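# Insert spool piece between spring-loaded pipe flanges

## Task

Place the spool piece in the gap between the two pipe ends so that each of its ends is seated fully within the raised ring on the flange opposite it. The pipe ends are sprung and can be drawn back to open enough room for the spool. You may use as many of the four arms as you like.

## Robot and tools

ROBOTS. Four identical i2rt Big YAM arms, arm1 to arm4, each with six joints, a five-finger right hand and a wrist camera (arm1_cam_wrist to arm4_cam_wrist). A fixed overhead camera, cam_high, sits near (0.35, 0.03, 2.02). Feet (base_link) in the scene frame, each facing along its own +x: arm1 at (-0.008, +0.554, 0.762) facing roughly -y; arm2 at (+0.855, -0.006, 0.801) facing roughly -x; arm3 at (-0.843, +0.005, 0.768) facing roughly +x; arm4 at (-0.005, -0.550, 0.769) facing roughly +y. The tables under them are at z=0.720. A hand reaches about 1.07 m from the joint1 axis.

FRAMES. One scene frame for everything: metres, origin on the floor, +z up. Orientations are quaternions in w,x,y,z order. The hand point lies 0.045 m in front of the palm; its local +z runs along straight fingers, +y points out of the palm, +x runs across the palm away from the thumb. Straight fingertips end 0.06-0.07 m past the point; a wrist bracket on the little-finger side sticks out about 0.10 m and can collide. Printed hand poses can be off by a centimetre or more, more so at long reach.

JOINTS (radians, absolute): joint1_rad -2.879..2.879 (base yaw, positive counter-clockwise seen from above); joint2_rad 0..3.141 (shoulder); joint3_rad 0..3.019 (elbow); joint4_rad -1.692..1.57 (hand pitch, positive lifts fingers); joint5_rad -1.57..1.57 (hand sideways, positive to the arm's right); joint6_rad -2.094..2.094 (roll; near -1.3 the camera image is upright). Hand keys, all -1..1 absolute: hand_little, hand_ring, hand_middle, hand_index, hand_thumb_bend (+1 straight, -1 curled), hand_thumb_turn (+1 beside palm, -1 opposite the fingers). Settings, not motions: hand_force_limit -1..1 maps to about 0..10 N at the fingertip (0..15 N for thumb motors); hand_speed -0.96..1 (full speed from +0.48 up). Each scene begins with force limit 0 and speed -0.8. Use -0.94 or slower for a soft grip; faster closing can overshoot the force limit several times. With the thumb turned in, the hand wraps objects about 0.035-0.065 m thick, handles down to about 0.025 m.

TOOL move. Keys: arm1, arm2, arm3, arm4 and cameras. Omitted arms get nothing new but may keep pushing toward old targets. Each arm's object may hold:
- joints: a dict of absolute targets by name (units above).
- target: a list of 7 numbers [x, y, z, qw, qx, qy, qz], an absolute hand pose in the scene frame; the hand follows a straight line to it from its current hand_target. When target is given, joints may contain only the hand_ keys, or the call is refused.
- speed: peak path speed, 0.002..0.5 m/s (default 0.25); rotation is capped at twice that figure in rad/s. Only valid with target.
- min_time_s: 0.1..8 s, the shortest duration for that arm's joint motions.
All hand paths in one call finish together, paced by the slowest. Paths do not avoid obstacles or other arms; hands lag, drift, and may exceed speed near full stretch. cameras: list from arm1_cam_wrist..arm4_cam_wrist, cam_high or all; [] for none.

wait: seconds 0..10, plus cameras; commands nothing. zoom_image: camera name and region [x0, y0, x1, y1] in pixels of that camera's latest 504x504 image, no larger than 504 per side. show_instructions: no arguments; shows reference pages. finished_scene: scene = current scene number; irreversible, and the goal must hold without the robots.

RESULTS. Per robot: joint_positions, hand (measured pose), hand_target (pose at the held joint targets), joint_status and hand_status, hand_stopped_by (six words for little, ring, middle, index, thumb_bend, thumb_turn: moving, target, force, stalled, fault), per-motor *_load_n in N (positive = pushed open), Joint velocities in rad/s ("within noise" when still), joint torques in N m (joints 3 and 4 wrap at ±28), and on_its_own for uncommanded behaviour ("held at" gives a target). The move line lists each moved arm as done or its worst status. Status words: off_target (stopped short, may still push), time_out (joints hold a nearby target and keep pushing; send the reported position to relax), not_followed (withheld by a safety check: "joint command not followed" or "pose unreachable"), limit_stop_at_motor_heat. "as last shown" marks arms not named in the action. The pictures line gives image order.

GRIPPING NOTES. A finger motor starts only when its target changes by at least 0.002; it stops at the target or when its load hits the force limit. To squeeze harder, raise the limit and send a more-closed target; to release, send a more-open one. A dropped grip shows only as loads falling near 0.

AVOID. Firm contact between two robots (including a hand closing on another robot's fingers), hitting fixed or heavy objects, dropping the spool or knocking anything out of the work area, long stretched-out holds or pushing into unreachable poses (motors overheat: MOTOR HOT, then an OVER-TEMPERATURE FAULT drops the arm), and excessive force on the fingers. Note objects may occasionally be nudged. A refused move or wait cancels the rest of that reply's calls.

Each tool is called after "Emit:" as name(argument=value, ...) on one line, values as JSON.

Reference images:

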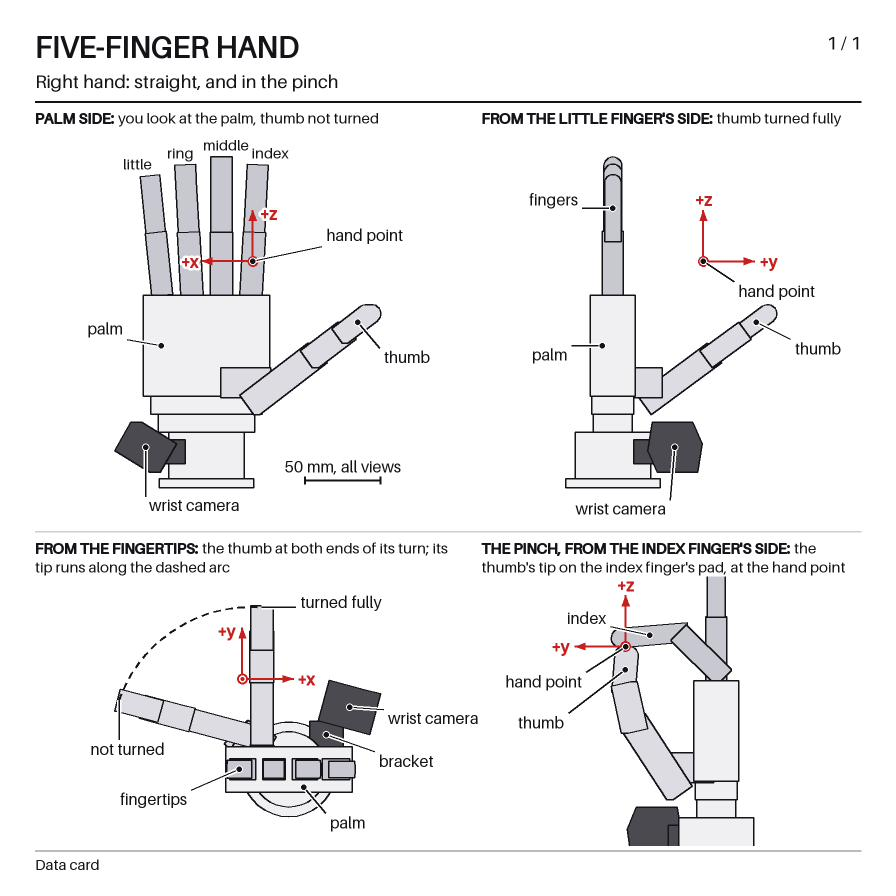

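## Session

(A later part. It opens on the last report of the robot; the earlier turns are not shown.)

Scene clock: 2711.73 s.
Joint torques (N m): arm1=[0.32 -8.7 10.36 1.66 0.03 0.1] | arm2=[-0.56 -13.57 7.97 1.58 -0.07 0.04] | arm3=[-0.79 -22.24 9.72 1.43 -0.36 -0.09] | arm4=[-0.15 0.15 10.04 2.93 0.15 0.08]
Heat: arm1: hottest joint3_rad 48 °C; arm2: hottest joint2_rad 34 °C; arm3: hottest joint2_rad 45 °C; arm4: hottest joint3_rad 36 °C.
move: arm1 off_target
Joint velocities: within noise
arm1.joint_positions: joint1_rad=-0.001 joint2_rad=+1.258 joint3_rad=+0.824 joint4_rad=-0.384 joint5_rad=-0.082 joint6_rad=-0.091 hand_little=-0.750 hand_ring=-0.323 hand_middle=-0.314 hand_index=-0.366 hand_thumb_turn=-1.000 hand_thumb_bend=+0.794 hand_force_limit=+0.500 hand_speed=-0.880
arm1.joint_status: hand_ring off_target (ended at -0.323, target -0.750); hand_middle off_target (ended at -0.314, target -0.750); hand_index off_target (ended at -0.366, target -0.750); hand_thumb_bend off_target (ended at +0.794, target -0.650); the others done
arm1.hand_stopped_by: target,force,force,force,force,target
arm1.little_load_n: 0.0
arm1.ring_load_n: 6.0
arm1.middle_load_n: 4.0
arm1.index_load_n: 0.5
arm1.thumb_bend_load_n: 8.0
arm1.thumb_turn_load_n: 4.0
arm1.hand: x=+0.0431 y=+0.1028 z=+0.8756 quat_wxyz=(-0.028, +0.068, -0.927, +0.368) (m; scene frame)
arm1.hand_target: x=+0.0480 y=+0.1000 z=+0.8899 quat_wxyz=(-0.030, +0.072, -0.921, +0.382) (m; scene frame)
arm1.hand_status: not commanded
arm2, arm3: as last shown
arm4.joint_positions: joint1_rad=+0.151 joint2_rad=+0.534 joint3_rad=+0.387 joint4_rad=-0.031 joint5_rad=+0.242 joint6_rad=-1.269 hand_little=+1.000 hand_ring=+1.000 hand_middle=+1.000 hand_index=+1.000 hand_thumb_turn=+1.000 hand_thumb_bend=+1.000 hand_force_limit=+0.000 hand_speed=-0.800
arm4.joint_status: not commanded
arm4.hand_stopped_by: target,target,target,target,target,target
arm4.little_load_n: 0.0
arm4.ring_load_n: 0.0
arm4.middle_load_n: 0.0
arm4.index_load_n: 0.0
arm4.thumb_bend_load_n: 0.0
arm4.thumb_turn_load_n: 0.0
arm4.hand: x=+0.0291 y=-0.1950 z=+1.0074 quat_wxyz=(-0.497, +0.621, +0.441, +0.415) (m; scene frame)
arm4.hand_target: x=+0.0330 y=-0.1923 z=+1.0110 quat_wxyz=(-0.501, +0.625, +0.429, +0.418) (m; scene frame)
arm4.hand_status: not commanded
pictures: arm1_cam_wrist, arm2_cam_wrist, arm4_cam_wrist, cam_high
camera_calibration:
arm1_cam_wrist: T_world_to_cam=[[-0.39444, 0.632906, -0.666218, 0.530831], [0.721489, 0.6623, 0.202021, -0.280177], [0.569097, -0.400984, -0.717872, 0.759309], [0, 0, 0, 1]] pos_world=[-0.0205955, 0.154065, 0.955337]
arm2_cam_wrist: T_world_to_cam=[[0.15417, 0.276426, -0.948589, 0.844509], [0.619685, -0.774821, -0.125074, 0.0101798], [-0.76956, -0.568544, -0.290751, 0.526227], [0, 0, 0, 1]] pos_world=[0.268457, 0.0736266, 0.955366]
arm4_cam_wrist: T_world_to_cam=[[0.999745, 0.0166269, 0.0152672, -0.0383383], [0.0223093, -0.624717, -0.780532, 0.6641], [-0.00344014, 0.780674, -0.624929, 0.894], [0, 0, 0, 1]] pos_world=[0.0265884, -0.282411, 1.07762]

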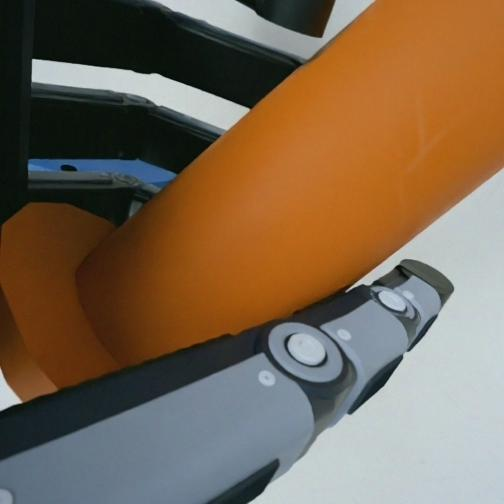

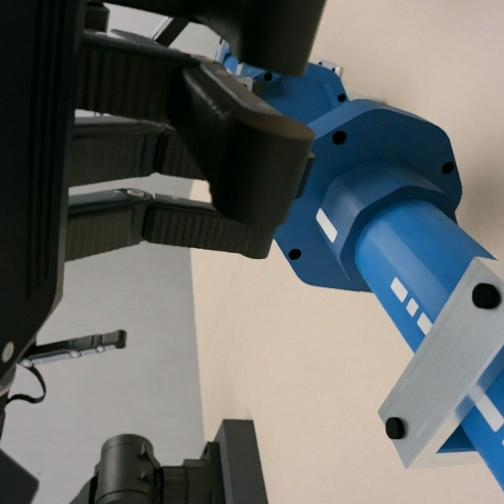

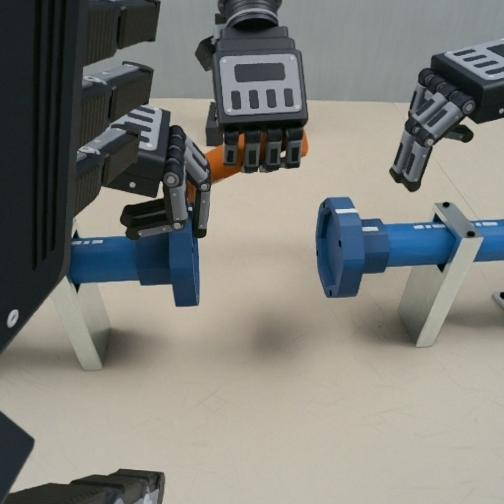

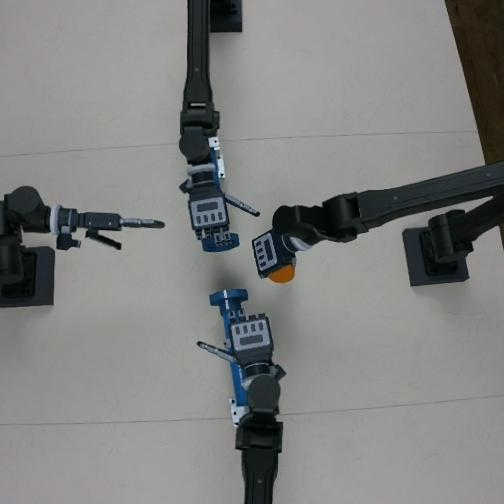

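Emit:
move(arm1={"target": [0.040, 0.22, 0.86, -0.0911, -0.1211, 0.9123, -0.3807], "speed": 0.15}, arm2={"target": [0.095, 0.003, 0.95, 0.4089, -0.5331, -0.5875, 0.4506], "speed": 0.1, "joints": {"hand_middle": 0.0, "hand_index": 0.0}}, cameras=["arm1_cam_wrist", "arm4_cam_wrist", "cam_high"])

Emit:
zoom_image(camera="cam_high", region=[260, 190, 380, 310])

Emit:
zoom_image(camera="arm4_cam_wrist", region=[160, 80, 340, 230])

Scene clock: 2745.43 s.
Joint torques (N m): arm1=[0.73 -3.96 10.69 1.66 0.45 -0.08] | arm2=[0.62 -15.33 14.72 1.66 0.03 0.11] | arm3=[-0.32 -22.01 9.81 1.35 -0.39 -0.09] | arm4=[-0.09 0.15 10.03 2.96 0.16 0.08]
Heat: arm1: hottest joint3_rad 45 °C; arm2: hottest joint2_rad 33 °C; arm3: hottest joint2_rad 43 °C; arm4: hottest joint3_rad 36 °C.
move: arm1 off_target; arm2 off_target
Joint velocities: within noise
arm1.joint_positions: joint1_rad=+0.176 joint2_rad=+0.907 joint3_rad=+0.521 joint4_rad=-0.431 joint5_rad=+0.226 joint6_rad=-0.131 hand_little=-0.750 hand_ring=-0.323 hand_middle=-0.314 hand_index=-0.366 hand_thumb_turn=-1.000 hand_thumb_bend=+0.794 hand_force_limit=+0.500 hand_speed=-0.880
arm1.joint_status: not commanded
arm1.hand_stopped_by: target,force,force,force,force,target
arm1.little_load_n: 0.0
arm1.ring_load_n: 6.0
arm1.middle_load_n: 4.5
arm1.index_load_n: 0.5
arm1.thumb_bend_load_n: 8.0
arm1.thumb_turn_load_n: 4.5
arm1.hand: x=+0.0368 y=+0.2234 z=+0.8488 quat_wxyz=(+0.089, +0.111, -0.918, +0.369) (m; scene frame)
arm1.hand_target: x=+0.0400 y=+0.2199 z=+0.8599 quat_wxyz=(+0.091, +0.121, -0.912, +0.381) (m; scene frame)
arm1.hand_status: off_target (0.012 m and 1.9 deg from the pose sent, 0.118 m and 15.2 deg at the start)
arm2.joint_positions: joint1_rad=-0.077 joint2_rad=+1.842 joint3_rad=+1.258 joint4_rad=+0.288 joint5_rad=-0.193 joint6_rad=-0.049 hand_little=-1.000 hand_ring=-1.000 hand_middle=+0.000 hand_index=+0.054 hand_thumb_turn=+1.000 hand_thumb_bend=+1.000 hand_force_limit=+0.400 hand_speed=-0.880
arm2.joint_status: hand_index off_target (ended at +0.054, target +0.000); the others done
arm2.hand_stopped_by: target,target,target,target,target,target
arm2.little_load_n: 0.0
arm2.ring_load_n: 0.0
arm2.middle_load_n: 0.0
arm2.index_load_n: 0.0
arm2.thumb_bend_load_n: 0.0
arm2.thumb_turn_load_n: 0.0
arm2.hand: x=+0.1156 y=+0.0078 z=+0.9395 quat_wxyz=(-0.405, +0.538, +0.591, -0.443) (m; scene frame)
arm2.hand_target: x=+0.0967 y=+0.0028 z=+0.9501 quat_wxyz=(-0.409, +0.533, +0.587, -0.451) (m; scene frame)
arm2.hand_status: off_target (0.024 m and 1.2 deg from the pose sent, 0.089 m and 2.4 deg at the start)
arm3, arm4: as last shown
arm3.middle_load_n: 4.5
arm3.index_load_n: 3.5
pictures: arm1_cam_wrist, arm4_cam_wrist, cam_high
camera_calibration:
arm1_cam_wrist: T_world_to_cam=[[-0.545789, 0.619126, -0.564622, 0.356601], [0.750341, 0.661051, -0.0004504, -0.179036], [0.372965, -0.423905, -0.825349, 0.895547], [0, 0, 0, 1]] pos_world=[-0.00504103, 0.277198, 0.940404]
arm4_cam_wrist: T_world_to_cam=[[0.999745, 0.0166269, 0.0152672, -0.0383383], [0.0223093, -0.624717, -0.780532, 0.6641], [-0.00344014, 0.780674, -0.624929, 0.894], [0, 0, 0, 1]] pos_world=[0.0265884, -0.282411, 1.07762]

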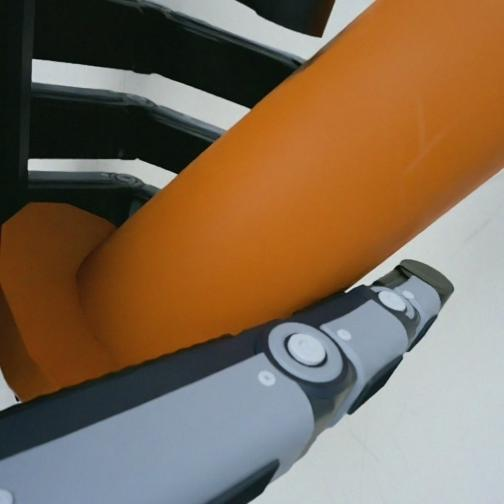

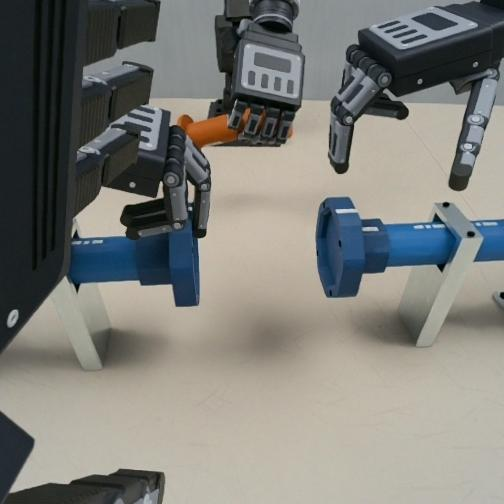

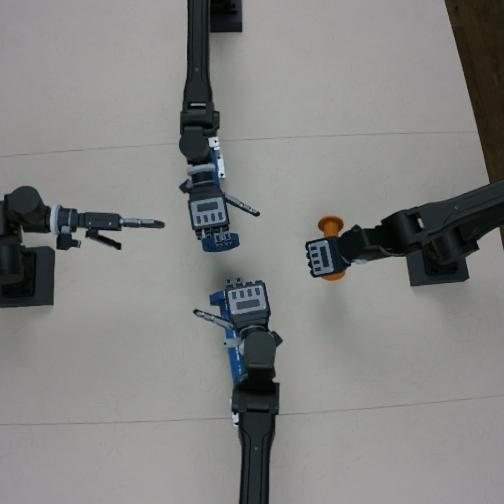

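Scaled by 4.200 from the camera's 504x504 image, which has a finer 720x720 frame.

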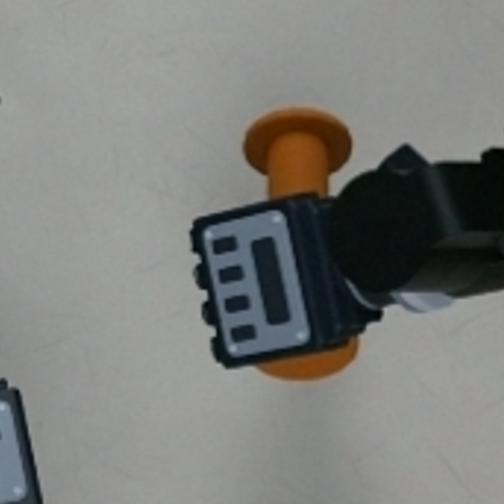

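Scaled by 2.800 from the camera's 504x504 image, which has a finer 720x720 frame.

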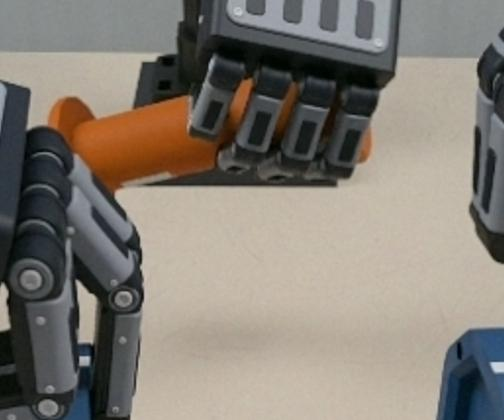

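Emit:
move(arm1={"target": [0.040, 0.23, 0.80, -0.1893, -0.1963, 0.8836, -0.3809], "speed": 0.12}, cameras=["arm1_cam_wrist", "arm4_cam_wrist", "cam_high"])

Emit:
zoom_image(camera="cam_high", region=[260, 190, 380, 310])

Emit:
zoom_image(camera="arm4_cam_wrist", region=[160, 80, 340, 230])

Scene clock: 2766.77 s.
Joint torques (N m): arm1=[0.44 -2.67 9.35 2.41 0.69 -0.16] | arm2=[0.62 -15.21 14.75 1.63 0.06 0.1] | arm3=[-0.79 -21.77 9.87 1.36 -0.4 -0.1] | arm4=[-0.09 0.15 10.04 2.95 0.15 0.08]
Heat: arm1: hottest joint3_rad 44 °C; arm2: hottest joint3_rad 37 °C; arm3: hottest joint2_rad 42 °C; arm4: hottest joint3_rad 36 °C.
move: arm1 off_target
Joint velocities: within noise
arm1.joint_positions: joint1_rad=+0.341 joint2_rad=+1.003 joint3_rad=+0.381 joint4_rad=-0.203 joint5_rad=+0.463 joint6_rad=-0.232 hand_little=-0.750 hand_ring=-0.323 hand_middle=-0.314 hand_index=-0.366 hand_thumb_turn=-1.000 hand_thumb_bend=+0.794 hand_force_limit=+0.500 hand_speed=-0.880
arm1.joint_status: not commanded
arm1.hand_stopped_by: target,force,force,force,force,target
arm1.little_load_n: 0.0
arm1.ring_load_n: 5.5
arm1.middle_load_n: 4.0
arm1.index_load_n: 0.5
arm1.thumb_bend_load_n: 8.0
arm1.thumb_turn_load_n: 4.5
arm1.hand: x=+0.0354 y=+0.2382 z=+0.7932 quat_wxyz=(+0.187, +0.187, -0.891, +0.368) (m; scene frame)
arm1.hand_target: x=+0.0400 y=+0.2303 z=+0.8002 quat_wxyz=(+0.189, +0.196, -0.884, +0.381) (m; scene frame)
arm1.hand_status: off_target (0.012 m and 2.0 deg from the pose sent, 0.049 m and 15.6 deg at the start)
arm2, arm3, arm4: as last shown
arm2.hand: x=+0.1155 y=+0.0078 z=+0.9397 quat_wxyz=(-0.405, +0.538, +0.591, -0.443) (m; scene frame)
arm2.hand_target: x=+0.0967 y=+0.0028 z=+0.9502 quat_wxyz=(-0.409, +0.533, +0.587, -0.451) (m; scene frame)
arm3.middle_load_n: 5.0
arm3.index_load_n: 4.0
pictures: arm1_cam_wrist, arm4_cam_wrist, cam_high
camera_calibration:
arm1_cam_wrist: T_world_to_cam=[[-0.709646, 0.559072, -0.428767, 0.227618], [0.67611, 0.711556, -0.191216, -0.0459412], [0.198188, -0.425589, -0.882947, 0.90866], [0, 0, 0, 1]] pos_world=[0.0125035, 0.292151, 0.891109]
arm4_cam_wrist: T_world_to_cam=[[0.999745, 0.0166269, 0.0152672, -0.0383383], [0.0223093, -0.624717, -0.780532, 0.6641], [-0.00344014, 0.780674, -0.624929, 0.894], [0, 0, 0, 1]] pos_world=[0.0265884, -0.282411, 1.07762]

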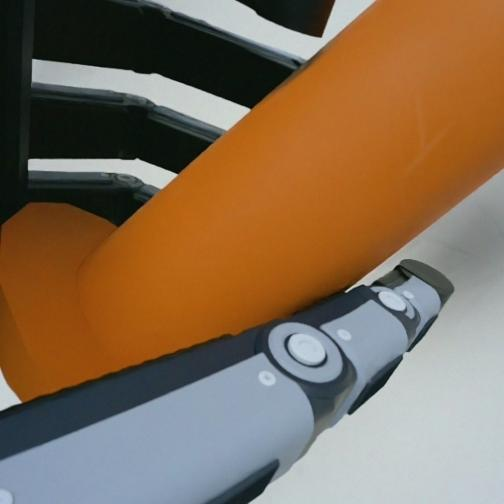

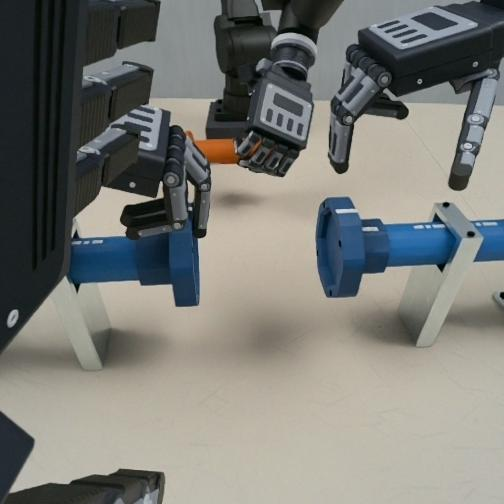

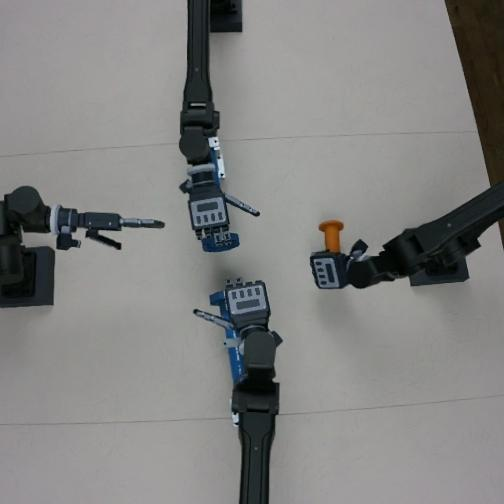

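Scaled by 4.200 from the camera's 504x504 image, which has a finer 720x720 frame.

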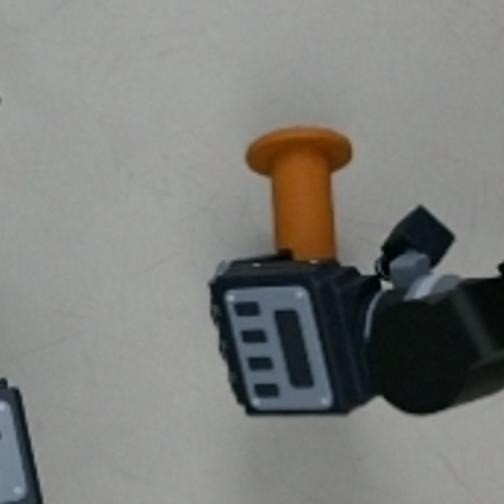

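Scaled by 2.800 from the camera's 504x504 image, which has a finer 720x720 frame.

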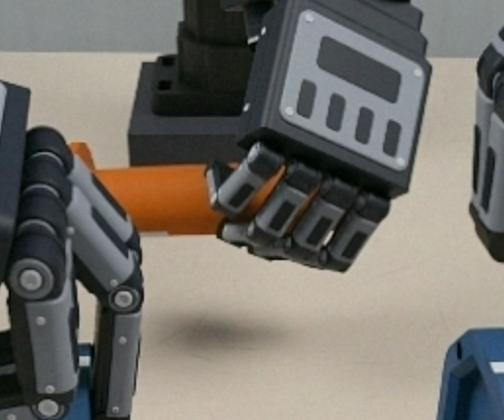

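Emit:
move(arm1={"target": [0.040, 0.23, 0.757, -0.1893, -0.1963, 0.8836, -0.3809], "speed": 0.08}, cameras=["arm4_cam_wrist"])

Emit:
zoom_image(camera="arm4_cam_wrist", region=[160, 80, 340, 230])

Scene clock: 2778.17 s.
Joint torques (N m): arm1=[0.38 -3.08 7.98 2.5 0.65 -0.14] | arm2=[0.85 -15.21 14.8 1.57 0.06 0.11] | arm3=[-0.67 -21.83 9.77 1.37 -0.42 -0.08] | arm4=[-0.15 0.15 10.03 2.93 0.15 0.08]
Heat: arm1: hottest joint3_rad 44 °C; arm2: hottest joint3_rad 38 °C; arm3: hottest joint2_rad 42 °C; arm4: hottest joint3_rad 36 °C.
move: arm1 done
Joint velocities: within noise
arm1.joint_positions: joint1_rad=+0.341 joint2_rad=+1.147 joint3_rad=+0.317 joint4_rad=+0.008 joint5_rad=+0.463 joint6_rad=-0.233 hand_little=-0.750 hand_ring=-0.323 hand_middle=-0.314 hand_index=-0.366 hand_thumb_turn=-1.000 hand_thumb_bend=+0.794 hand_force_limit=+0.500 hand_speed=-0.880
arm1.joint_status: not commanded
arm1.hand_stopped_by: target,force,force,force,force,target
arm1.little_load_n: 0.0
arm1.ring_load_n: 5.5
arm1.middle_load_n: 4.5
arm1.index_load_n: 0.5
arm1.thumb_bend_load_n: 8.0
arm1.thumb_turn_load_n: 4.5
arm1.hand: x=+0.0357 y=+0.2377 z=+0.7515 quat_wxyz=(+0.187, +0.187, -0.891, +0.369) (m; scene frame)
arm1.hand_target: x=+0.0400 y=+0.2302 z=+0.7572 quat_wxyz=(+0.189, +0.196, -0.884, +0.381) (m; scene frame)
arm1.hand_status: done (0.010 m and 1.9 deg from the pose sent, 0.037 m and 2.0 deg at the start)
arm2, arm3, arm4: as last shown
arm3.thumb_turn_load_n: -0.5
pictures: arm4_cam_wrist
camera_calibration:
arm4_cam_wrist: T_world_to_cam=[[0.999745, 0.0166269, 0.0152672, -0.0383383], [0.0223093, -0.624717, -0.780532, 0.6641], [-0.00344014, 0.780674, -0.624929, 0.894], [0, 0, 0, 1]] pos_world=[0.0265884, -0.282411, 1.07762]

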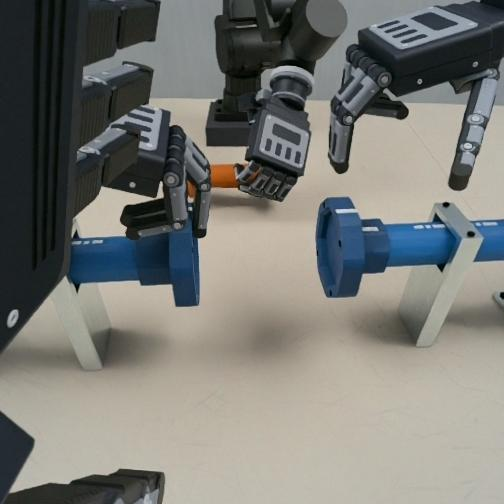

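Scaled by 2.800 from the camera's 504x504 image, which has a finer 720x720 frame.

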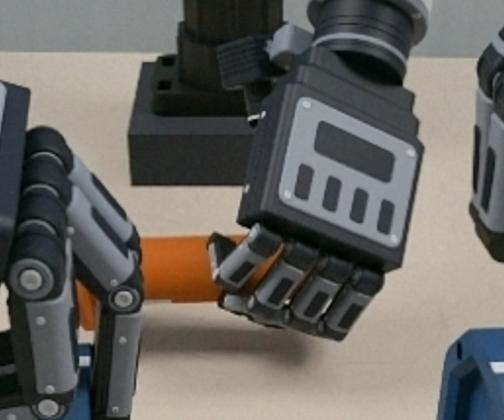

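Emit:
move(arm1={"target": [0.040, 0.23, 0.751, -0.1893, -0.1963, 0.8836, -0.3809], "speed": 0.05})

Emit:
move(arm1={"joints": {"hand_little": 0.6, "hand_ring": 0.6, "hand_middle": 0.6, "hand_index": 0.6, "hand_thumb_bend": 1, "hand_speed": -0.8}})

Emit:
move(arm1={"target": [0.040, 0.245, 0.85, 0.0094, -0.0226, 0.9235, -0.3826], "speed": 0.15, "joints": {"hand_little": 0.3, "hand_ring": 0.3, "hand_middle": 0.3, "hand_index": 0.3}}, arm3={"target": [-0.012, -0.012, 0.945, 0.4509, -0.5877, 0.5328, -0.4086], "speed": 0.05}, cameras=["arm1_cam_wrist", "arm3_cam_wrist", "arm4_cam_wrist", "cam_high"])

Emit:
zoom_image(camera="cam_high", region=[180, 190, 380, 310])

Emit:
zoom_image(camera="arm4_cam_wrist", region=[120, 80, 400, 310])

Scene clock: 2790.40 s.
Joint torques (N m): arm1=[0.38 -3.37 7.73 2.56 0.64 -0.14] | arm2=[0.56 -15.15 14.8 1.58 0.03 0.11] | arm3=[-0.38 -22.07 9.76 1.37 -0.38 -0.09] | arm4=[-0.15 0.15 10.03 2.93 0.15 0.08]
Heat: arm1: hottest joint3_rad 44 °C; arm2: hottest joint3_rad 40 °C; arm3: hottest joint2_rad 42 °C; arm4: hottest joint3_rad 36 °C.
move: arm1 done
Joint velocities: within noise
arm1.joint_positions: joint1_rad=+0.341 joint2_rad=+1.172 joint3_rad=+0.309 joint4_rad=+0.040 joint5_rad=+0.463 joint6_rad=-0.233 hand_little=-0.750 hand_ring=-0.323 hand_middle=-0.314 hand_index=-0.366 hand_thumb_turn=-1.000 hand_thumb_bend=+0.794 hand_force_limit=+0.500 hand_speed=-0.880
arm1.joint_status: not commanded
arm1.hand_stopped_by: target,force,force,force,force,target
arm1.little_load_n: 0.0
arm1.ring_load_n: 5.5
arm1.middle_load_n: 4.5
arm1.index_load_n: 1.0
arm1.thumb_bend_load_n: 8.0
arm1.thumb_turn_load_n: 4.5
arm1.hand: x=+0.0357 y=+0.2376 z=+0.7456 quat_wxyz=(+0.187, +0.187, -0.891, +0.369) (m; scene frame)
arm1.hand_target: x=+0.0400 y=+0.2303 z=+0.7511 quat_wxyz=(+0.189, +0.196, -0.884, +0.381) (m; scene frame)
arm1.hand_status: done (0.010 m and 1.9 deg from the pose sent, 0.009 m and 1.9 deg at the start)
arm2, arm3, arm4: as last shown
arm3.middle_load_n: 4.5
arm3.index_load_n: 3.5
arm3.thumb_turn_load_n: 0.0
pictures: none

Scene clock: 2793.30 s.
Joint torques (N m): arm1=[0.38 -3.25 7.79 2.02 0.31 0.02] | arm2=[0.5 -15.21 14.71 1.65 0.02 0.1] | arm3=[-0.73 -22.07 9.83 1.54 -0.41 -0.06] | arm4=[-0.09 0.15 10.02 2.95 0.15 0.08]
Heat: arm1: hottest joint3_rad 43 °C; arm2: hottest joint3_rad 40 °C; arm3: hottest joint2_rad 42 °C; arm4: hottest joint3_rad 36 °C.
move: arm1 done
Joint velocities: within noise
arm1.joint_positions: joint1_rad=+0.342 joint2_rad=+1.170 joint3_rad=+0.309 joint4_rad=+0.055 joint5_rad=+0.470 joint6_rad=-0.250 hand_little=+0.600 hand_ring=+0.600 hand_middle=+0.600 hand_index=+0.600 hand_thumb_turn=-1.000 hand_thumb_bend=+1.000 hand_force_limit=+0.500 hand_speed=-0.800
arm1.joint_status: all done
arm1.hand_stopped_by: target,target,target,target,target,target
arm1.little_load_n: 0.0
arm1.ring_load_n: 0.0
arm1.middle_load_n: 0.0
arm1.index_load_n: 0.5
arm1.thumb_bend_load_n: 0.0
arm1.thumb_turn_load_n: 0.0
arm1.hand: x=+0.0347 y=+0.2341 z=+0.7488 quat_wxyz=(+0.192, +0.191, -0.886, +0.375) (m; scene frame)
arm1.hand_target: x=+0.0401 y=+0.2303 z=+0.7511 quat_wxyz=(+0.189, +0.196, -0.884, +0.381) (m; scene frame)
arm1.hand_status: not commanded
arm2, arm3, arm4: as last shown
arm3.middle_load_n: 5.0
arm3.index_load_n: 4.0
pictures: none

Scene clock: 2795.87 s.
Joint torques (N m): arm1=[-1.38 -1.73 14.35 1.22 -0.01 0.11] | arm2=[0.44 -15.15 14.67 1.61 0.03 0.11] | arm3=[0.03 -20.95 11.74 1.54 -0.35 -0.06] | arm4=[-0.15 0.15 10.04 2.95 0.16 0.08]
Heat: arm1: hottest joint3_rad 43 °C; arm2: hottest joint3_rad 40 °C; arm3: hottest joint2_rad 42 °C; arm4: hottest joint3_rad 36 °C.
move: arm1 off_target; arm3 off_target
Joint velocities: within noise
arm1.joint_positions: joint1_rad=+0.054 joint2_rad=+0.795 joint3_rad=+0.394 joint4_rad=-0.438 joint5_rad=+0.019 joint6_rad=+0.000 hand_little=+0.300 hand_ring=+0.300 hand_middle=+0.300 hand_index=+0.300 hand_thumb_turn=-1.000 hand_thumb_bend=+1.000 hand_force_limit=+0.500 hand_speed=-0.800
arm1.joint_status: all done
arm1.hand_stopped_by: target,target,target,target,target,target
arm1.little_load_n: 0.0
arm1.ring_load_n: 0.0
arm1.middle_load_n: 0.0
arm1.index_load_n: 0.0
arm1.thumb_bend_load_n: 0.0
arm1.thumb_turn_load_n: 0.0
arm1.hand: x=+0.0416 y=+0.2655 z=+0.8208 quat_wxyz=(-0.008, +0.033, -0.933, +0.358) (m; scene frame)
arm1.hand_target: x=+0.0400 y=+0.2458 z=+0.8496 quat_wxyz=(-0.009, +0.023, -0.923, +0.383) (m; scene frame)
arm1.hand_status: off_target (0.036 m and 3.3 deg from the pose sent, 0.102 m and 30.5 deg at the start)
arm2, arm4: as last shown
arm3.joint_positions: joint1_rad=-0.054 joint2_rad=+1.992 joint3_rad=+1.562 joint4_rad=+0.126 joint5_rad=-0.180 joint6_rad=-0.053 hand_little=-0.900 hand_ring=-0.900 hand_middle=-0.027 hand_index=-0.015 hand_thumb_turn=+1.000 hand_thumb_bend=+1.000 hand_force_limit=+0.950 hand_speed=-0.900
arm3.joint_status: not commanded
arm3.hand_stopped_by: target,target,force,force,target,target
arm3.little_load_n: 0.5
arm3.ring_load_n: 0.0
arm3.middle_load_n: 3.0
arm3.index_load_n: 2.0
arm3.thumb_bend_load_n: 0.0
arm3.thumb_turn_load_n: 0.0
arm3.hand: x=-0.0250 y=-0.0092 z=+0.9186 quat_wxyz=(-0.441, +0.594, -0.543, +0.397) (m; scene frame)
arm3.hand_target: x=-0.0134 y=-0.0119 z=+0.9451 quat_wxyz=(-0.451, +0.588, -0.533, +0.409) (m; scene frame)
arm3.hand_status: off_target (0.030 m and 2.2 deg from the pose sent, 0.032 m and 1.3 deg at the start)
pictures: arm1_cam_wrist, arm3_cam_wrist, arm4_cam_wrist, cam_high
camera_calibration:
arm1_cam_wrist: T_world_to_cam=[[-0.35121, 0.677736, -0.646008, 0.360444], [0.774354, 0.598109, 0.206498, -0.364659], [0.526334, -0.427715, -0.734869, 0.808785], [0, 0, 0, 1]] pos_world=[-0.0167241, 0.31975, 0.902502]
arm3_cam_wrist: T_world_to_cam=[[-0.297219, -0.216239, -0.930001, 0.845667], [-0.605147, 0.796071, 0.0083011, -0.0171338], [0.738551, 0.565254, -0.367464, 0.478192], [0, 0, 0, 1]] pos_world=[-0.112189, -0.0737945, 0.962332]
arm4_cam_wrist: T_world_to_cam=[[0.999745, 0.0166269, 0.0152672, -0.0383383], [0.0223093, -0.624717, -0.780532, 0.6641], [-0.00344014, 0.780674, -0.624929, 0.894], [0, 0, 0, 1]] pos_world=[0.0265884, -0.282411, 1.07762]

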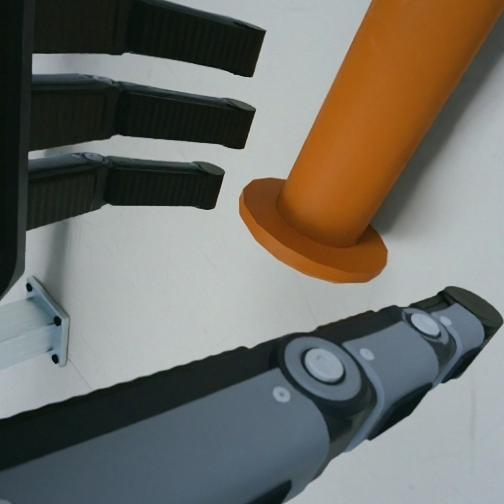

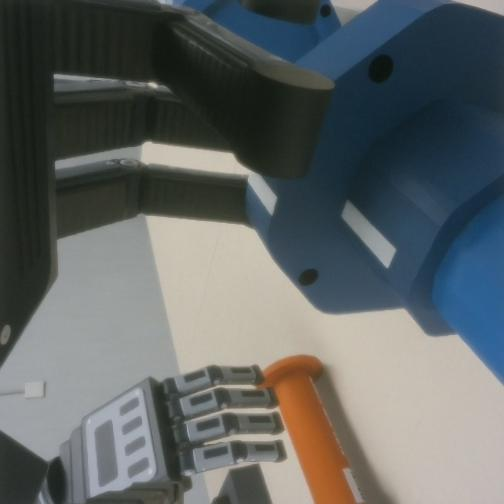

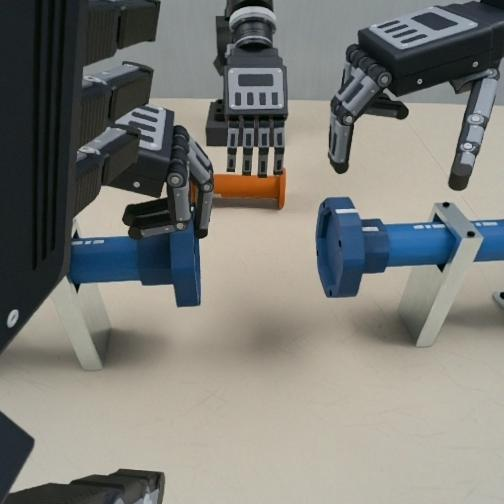

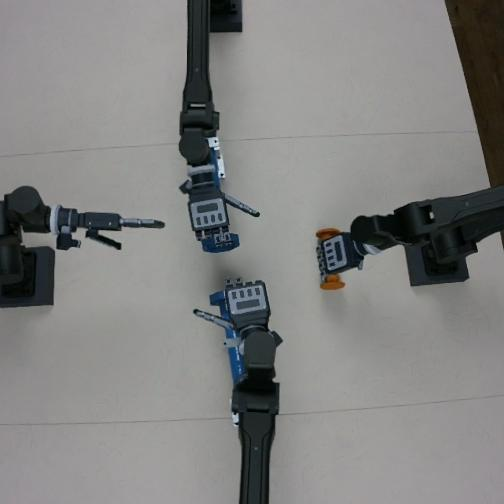

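Scaled by 2.520 from the camera's 504x504 image, which has a finer 720x720 frame.

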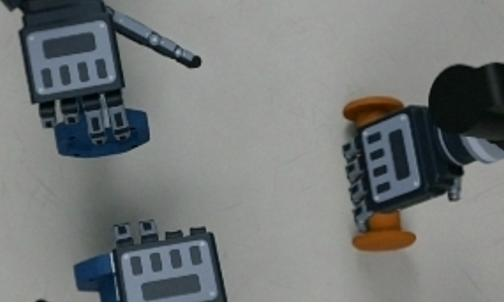

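Scaled by 1.800 from the camera's 504x504 image, which has a finer 720x720 frame.

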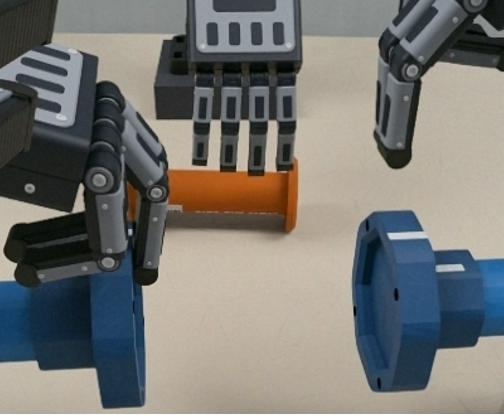

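Emit:
move(arm1={"target": [0.017, 0.262, 0.79, 0.0017, -0.0041, 0.9238, -0.3827], "speed": 0.1, "joints": {"hand_little": 0.14, "hand_ring": 0.14, "hand_middle": 0.14, "hand_index": 0.14}}, arm2={"target": [0.072, 0.005, 0.933, 0.4089, -0.5331, -0.5875, 0.4506], "speed": 0.08}, cameras=["arm1_cam_wrist", "arm2_cam_wrist", "arm4_cam_wrist"])

Emit:
zoom_image(camera="arm4_cam_wrist", region=[120, 80, 400, 310])

Scene clock: 2821.27 s.
Joint torques (N m): arm1=[-1.55 -0.09 8.75 2.36 -0.02 -0.01] | arm2=[0.67 -16.09 14.68 1.95 0.04 0.09] | arm3=[-0.32 -20.89 11.86 1.47 -0.34 -0.06] | arm4=[-0.09 0.15 10.03 2.93 0.16 0.08]
Heat: arm1: hottest joint3_rad 46 °C; arm2: hottest joint3_rad 42 °C; arm3: hottest joint2_rad 40 °C; arm4: hottest joint3_rad 36 °C.
move: arm1 done; arm2 off_target
Joint velocities: within noise
arm1.joint_positions: joint1_rad=-0.037 joint2_rad=+0.820 joint3_rad=+0.301 joint4_rad=-0.264 joint5_rad=-0.019 joint6_rad=-0.017 hand_little=+0.140 hand_ring=+0.140 hand_middle=+0.140 hand_index=+0.140 hand_thumb_turn=-1.000 hand_thumb_bend=+1.000 hand_force_limit=+0.500 hand_speed=-0.800
arm1.joint_status: all done
arm1.hand_stopped_by: target,target,target,target,target,target
arm1.little_load_n: 0.5
arm1.ring_load_n: 0.0
arm1.middle_load_n: 0.0
arm1.index_load_n: 0.0
arm1.thumb_bend_load_n: 0.0
arm1.thumb_turn_load_n: 0.0
arm1.hand: x=+0.0213 y=+0.2622 z=+0.7937 quat_wxyz=(-0.006, +0.005, -0.924, +0.383) (m; scene frame)
arm1.hand_target: x=+0.0171 y=+0.2622 z=+0.7902 quat_wxyz=(-0.002, +0.004, -0.924, +0.383) (m; scene frame)
arm1.hand_status: done (0.006 m and 0.5 deg from the pose sent, 0.040 m and 4.6 deg at the start)
arm2.joint_positions: joint1_rad=-0.076 joint2_rad=+1.915 joint3_rad=+1.323 joint4_rad=+0.288 joint5_rad=-0.192 joint6_rad=-0.049 hand_little=-1.000 hand_ring=-1.000 hand_middle=+0.000 hand_index=+0.054 hand_thumb_turn=+1.000 hand_thumb_bend=+1.000 hand_force_limit=+0.400 hand_speed=-0.880
arm2.joint_status: not commanded
arm2.hand_stopped_by: target,target,target,target,target,target
arm2.little_load_n: 0.0
arm2.ring_load_n: 0.0
arm2.middle_load_n: 0.0
arm2.index_load_n: 0.0
arm2.thumb_bend_load_n: 0.0
arm2.thumb_turn_load_n: 0.0
arm2.hand: x=+0.0934 y=+0.0101 z=+0.9219 quat_wxyz=(-0.403, +0.540, +0.593, -0.441) (m; scene frame)
arm2.hand_target: x=+0.0738 y=+0.0049 z=+0.9334 quat_wxyz=(-0.409, +0.533, +0.587, -0.451) (m; scene frame)
arm2.hand_status: off_target (0.025 m and 1.7 deg from the pose sent, 0.044 m and 1.2 deg at the start)
arm3, arm4: as last shown
arm3.little_load_n: 0.0
pictures: arm1_cam_wrist, arm2_cam_wrist, arm4_cam_wrist
camera_calibration:
arm1_cam_wrist: T_world_to_cam=[[-0.304241, 0.658658, -0.688192, 0.375638], [0.802174, 0.56678, 0.187825, -0.318963], [0.513765, -0.494905, -0.700795, 0.789026], [0, 0, 0, 1]] pos_world=[-0.0352257, 0.323858, 0.871366]
arm2_cam_wrist: T_world_to_cam=[[0.221845, 0.271029, -0.936658, 0.842423], [0.619414, -0.78105, -0.0792956, 0.0210639], [-0.753068, -0.562588, -0.341151, 0.506391], [0, 0, 0, 1]] pos_world=[0.181412, 0.0730205, 0.963488]
arm4_cam_wrist: T_world_to_cam=[[0.999745, 0.0166269, 0.0152672, -0.0383383], [0.0223093, -0.624717, -0.780532, 0.6641], [-0.00344014, 0.780674, -0.624929, 0.894], [0, 0, 0, 1]] pos_world=[0.0265884, -0.282411, 1.07762]

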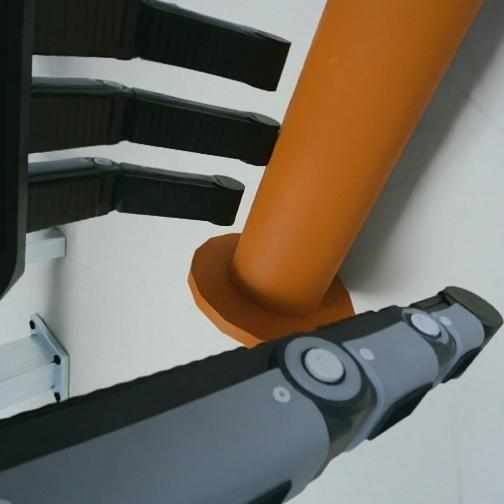

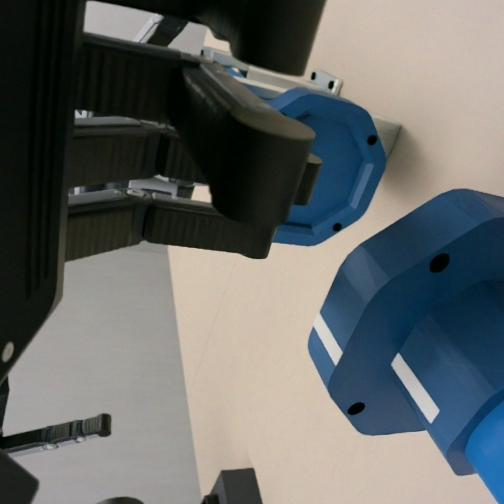

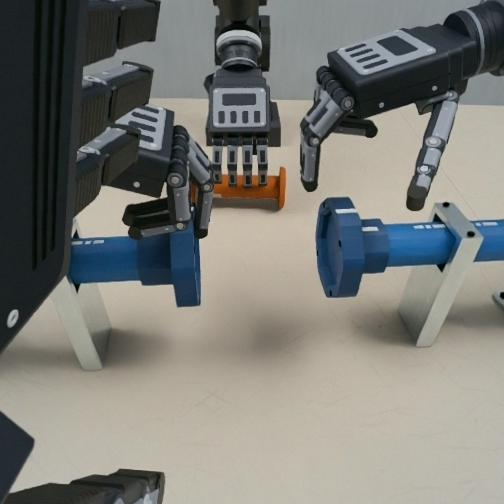

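Scaled by 1.800 from the camera's 504x504 image, which has a finer 720x720 frame.

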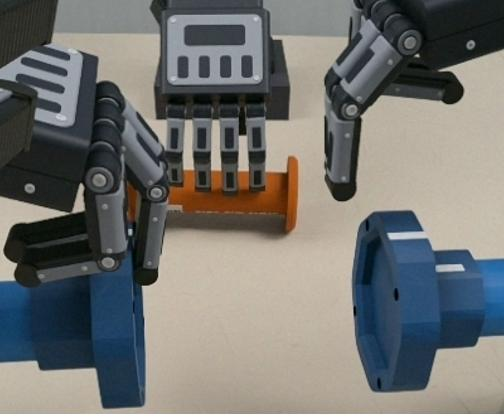

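Emit:
move(arm1={"target": [0.0165, 0.266, 0.752, 0.0017, -0.0041, 0.9238, -0.3827], "speed": 0.08})

Emit:
move(arm1={"joints": {"hand_little": -0.6, "hand_ring": -0.6, "hand_middle": -0.6, "hand_index": -0.6, "hand_thumb_bend": -0.5, "hand_force_limit": -0.1, "hand_speed": -0.85}})

Emit:
move(arm1={"joints": {"hand_little": -0.65, "hand_ring": -0.65, "hand_middle": -0.65, "hand_index": -0.65, "hand_thumb_bend": -0.55, "hand_force_limit": 0.6, "hand_speed": -0.88}}, cameras=["arm1_cam_wrist", "arm4_cam_wrist"])

Scene clock: 2831.30 s.
Joint torques (N m): arm1=[-1.44 -0.79 8.14 2.5 -0.04 0] | arm2=[0.38 -16.21 14.64 1.94 0.04 0.11] | arm3=[-0.21 -21.01 11.82 1.61 -0.32 -0.08] | arm4=[-0.09 0.15 10.03 2.93 0.16 0.08]
Heat: arm1: hottest joint3_rad 45 °C; arm2: hottest joint3_rad 41 °C; arm3: hottest joint2_rad 40 °C; arm4: hottest joint3_rad 36 °C.
move: arm1 done
Joint velocities: within noise
arm1.joint_positions: joint1_rad=-0.042 joint2_rad=+0.940 joint3_rad=+0.219 joint4_rad=-0.071 joint5_rad=-0.021 joint6_rad=-0.022 hand_little=+0.140 hand_ring=+0.140 hand_middle=+0.140 hand_index=+0.140 hand_thumb_turn=-1.000 hand_thumb_bend=+1.000 hand_force_limit=+0.500 hand_speed=-0.800
arm1.joint_status: not commanded
arm1.hand_stopped_by: target,target,target,target,target,target
arm1.little_load_n: 0.0
arm1.ring_load_n: 0.0
arm1.middle_load_n: -0.5
arm1.index_load_n: 0.0
arm1.thumb_bend_load_n: 0.0
arm1.thumb_turn_load_n: 0.0
arm1.hand: x=+0.0204 y=+0.2688 z=+0.7524 quat_wxyz=(-0.005, +0.006, -0.925, +0.379) (m; scene frame)
arm1.hand_target: x=+0.0165 y=+0.2662 z=+0.7521 quat_wxyz=(-0.002, +0.004, -0.924, +0.383) (m; scene frame)
arm1.hand_status: done (0.005 m and 0.6 deg from the pose sent, 0.042 m and 0.5 deg at the start)
arm2, arm3: as last shown
arm3.ring_load_n: 0.5
arm3.thumb_turn_load_n: -0.5
arm4.joint_positions: joint1_rad=+0.151 joint2_rad=+0.534 joint3_rad=+0.387 joint4_rad=-0.031 joint5_rad=+0.242 joint6_rad=-1.269 hand_little=+1.000 hand_ring=+1.000 hand_middle=+1.000 hand_index=+1.000 hand_thumb_turn=+1.000 hand_thumb_bend=+1.000 hand_force_limit=+0.000 hand_speed=-0.800
arm4.joint_status: not commanded
arm4.hand_stopped_by: target,target,target,target,target,target
arm4.little_load_n: 0.0
arm4.ring_load_n: 0.0
arm4.middle_load_n: 0.0
arm4.index_load_n: 0.0
arm4.thumb_bend_load_n: 0.0
arm4.thumb_turn_load_n: 0.0
arm4.hand: x=+0.0291 y=-0.1950 z=+1.0074 quat_wxyz=(-0.497, +0.621, +0.441, +0.415) (m; scene frame)
arm4.hand_target: x=+0.0330 y=-0.1923 z=+1.0110 quat_wxyz=(-0.501, +0.625, +0.429, +0.418) (m; scene frame)
arm4.hand_status: not commanded
pictures: none

Scene clock: 2837.53 s.
Joint torques (N m): arm1=[-1.44 -1.14 8.27 2.37 0.03 0.02] | arm2=[0.44 -16.03 14.65 1.92 0.04 0.1] | arm3=[-0.32 -21.07 11.85 1.54 -0.33 -0.07] | arm4=[-0.09 0.09 10.03 2.93 0.16 0.08]
Heat: arm1: hottest joint3_rad 45 °C; arm2: hottest joint3_rad 41 °C; arm3: hottest joint2_rad 40 °C; arm4: hottest joint3_rad 36 °C.
move: arm1 off_target
Joint velocities: within noise
arm1.joint_positions: joint1_rad=-0.043 joint2_rad=+0.944 joint3_rad=+0.217 joint4_rad=-0.069 joint5_rad=-0.023 joint6_rad=-0.023 hand_little=-0.371 hand_ring=-0.274 hand_middle=-0.232 hand_index=-0.259 hand_thumb_turn=-1.000 hand_thumb_bend=+0.814 hand_force_limit=-0.100 hand_speed=-0.850
arm1.joint_status: hand_little off_target (ended at -0.371, target -0.600); hand_ring off_target (ended at -0.274, target -0.600); hand_middle off_target (ended at -0.232, target -0.600); hand_index off_target (ended at -0.259, target -0.600); hand_thumb_bend off_target (ended at +0.814, target -0.500); the others done
arm1.hand_stopped_by: force,force,force,force,force,target
arm1.little_load_n: 4.5
arm1.ring_load_n: 1.5
arm1.middle_load_n: 0.0
arm1.index_load_n: 6.5
arm1.thumb_bend_load_n: 11.5
arm1.thumb_turn_load_n: 5.5
arm1.hand: x=+0.0205 y=+0.2702 z=+0.7505 quat_wxyz=(-0.005, +0.006, -0.926, +0.377) (m; scene frame)
arm1.hand_target: x=+0.0165 y=+0.2662 z=+0.7521 quat_wxyz=(-0.002, +0.004, -0.924, +0.383) (m; scene frame)
arm1.hand_status: not commanded
arm2, arm3, arm4: as last shown
arm3.ring_load_n: 0.0
pictures: none

Scene clock: 2838.13 s.
Joint torques (N m): arm1=[-1.44 -1.26 8.29 2.36 0.05 0.01] | arm2=[0.5 -16.26 14.64 1.94 0.04 0.1] | arm3=[-0.38 -20.72 11.75 1.5 -0.34 -0.07] | arm4=[-0.09 0.15 10.04 2.95 0.16 0.08]
Heat: arm1: hottest joint3_rad 45 °C; arm2: hottest joint3_rad 41 °C; arm3: hottest joint2_rad 40 °C; arm4: hottest joint3_rad 36 °C.
move: arm1 off_target
Joint velocities: within noise
arm1.joint_positions: joint1_rad=-0.043 joint2_rad=+0.945 joint3_rad=+0.216 joint4_rad=-0.069 joint5_rad=-0.023 joint6_rad=-0.023 hand_little=-0.446 hand_ring=-0.315 hand_middle=-0.272 hand_index=-0.278 hand_thumb_turn=-0.999 hand_thumb_bend=+0.820 hand_force_limit=+0.600 hand_speed=-0.880
arm1.joint_status: hand_little off_target (ended at -0.446, target -0.650); hand_ring off_target (ended at -0.315, target -0.650); hand_middle off_target (ended at -0.272, target -0.650); hand_index off_target (ended at -0.278, target -0.650); hand_thumb_bend off_target (ended at +0.820, target -0.550); the others done
arm1.hand_stopped_by: force,force,force,force,force,target
arm1.little_load_n: 8.5
arm1.ring_load_n: 3.5
arm1.middle_load_n: 8.0
arm1.index_load_n: 7.5
arm1.thumb_bend_load_n: 22.0
arm1.thumb_turn_load_n: 14.0
arm1.hand: x=+0.0206 y=+0.2705 z=+0.7502 quat_wxyz=(-0.005, +0.007, -0.926, +0.376) (m; scene frame)
arm1.hand_target: x=+0.0165 y=+0.2661 z=+0.7522 quat_wxyz=(-0.002, +0.004, -0.924, +0.383) (m; scene frame)
arm1.hand_status: not commanded
arm2, arm3, arm4: as last shown
arm3.thumb_turn_load_n: 0.0
pictures: arm1_cam_wrist, arm4_cam_wrist
camera_calibration:
arm1_cam_wrist: T_world_to_cam=[[-0.30638, 0.668353, -0.677817, 0.329548], [0.801226, 0.565532, 0.195473, -0.320224], [0.513972, -0.483196, -0.70877, 0.765738], [0, 0, 0, 1]] pos_world=[-0.0360292, 0.330844, 0.8287]
arm4_cam_wrist: T_world_to_cam=[[0.999745, 0.0166269, 0.0152672, -0.0383383], [0.0223093, -0.624717, -0.780532, 0.6641], [-0.00344014, 0.780674, -0.624929, 0.894], [0, 0, 0, 1]] pos_world=[0.0265884, -0.282411, 1.07762]

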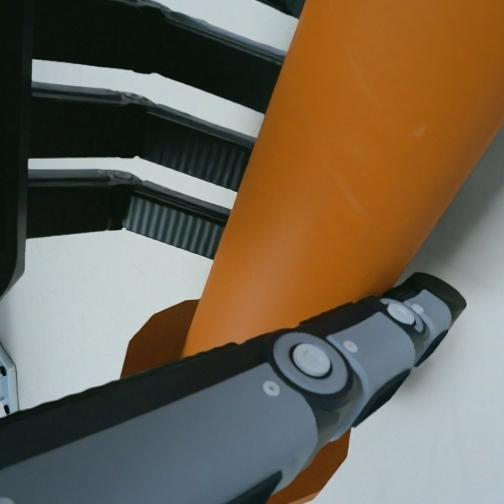

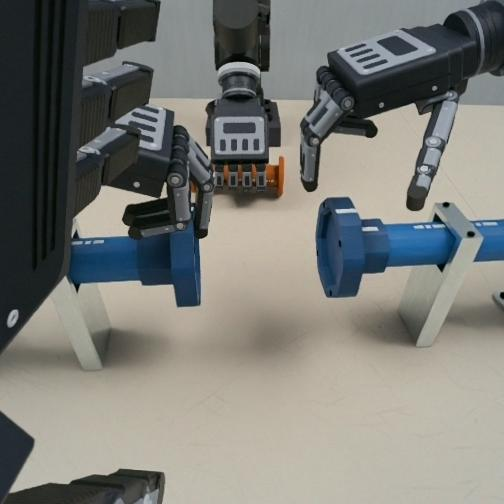

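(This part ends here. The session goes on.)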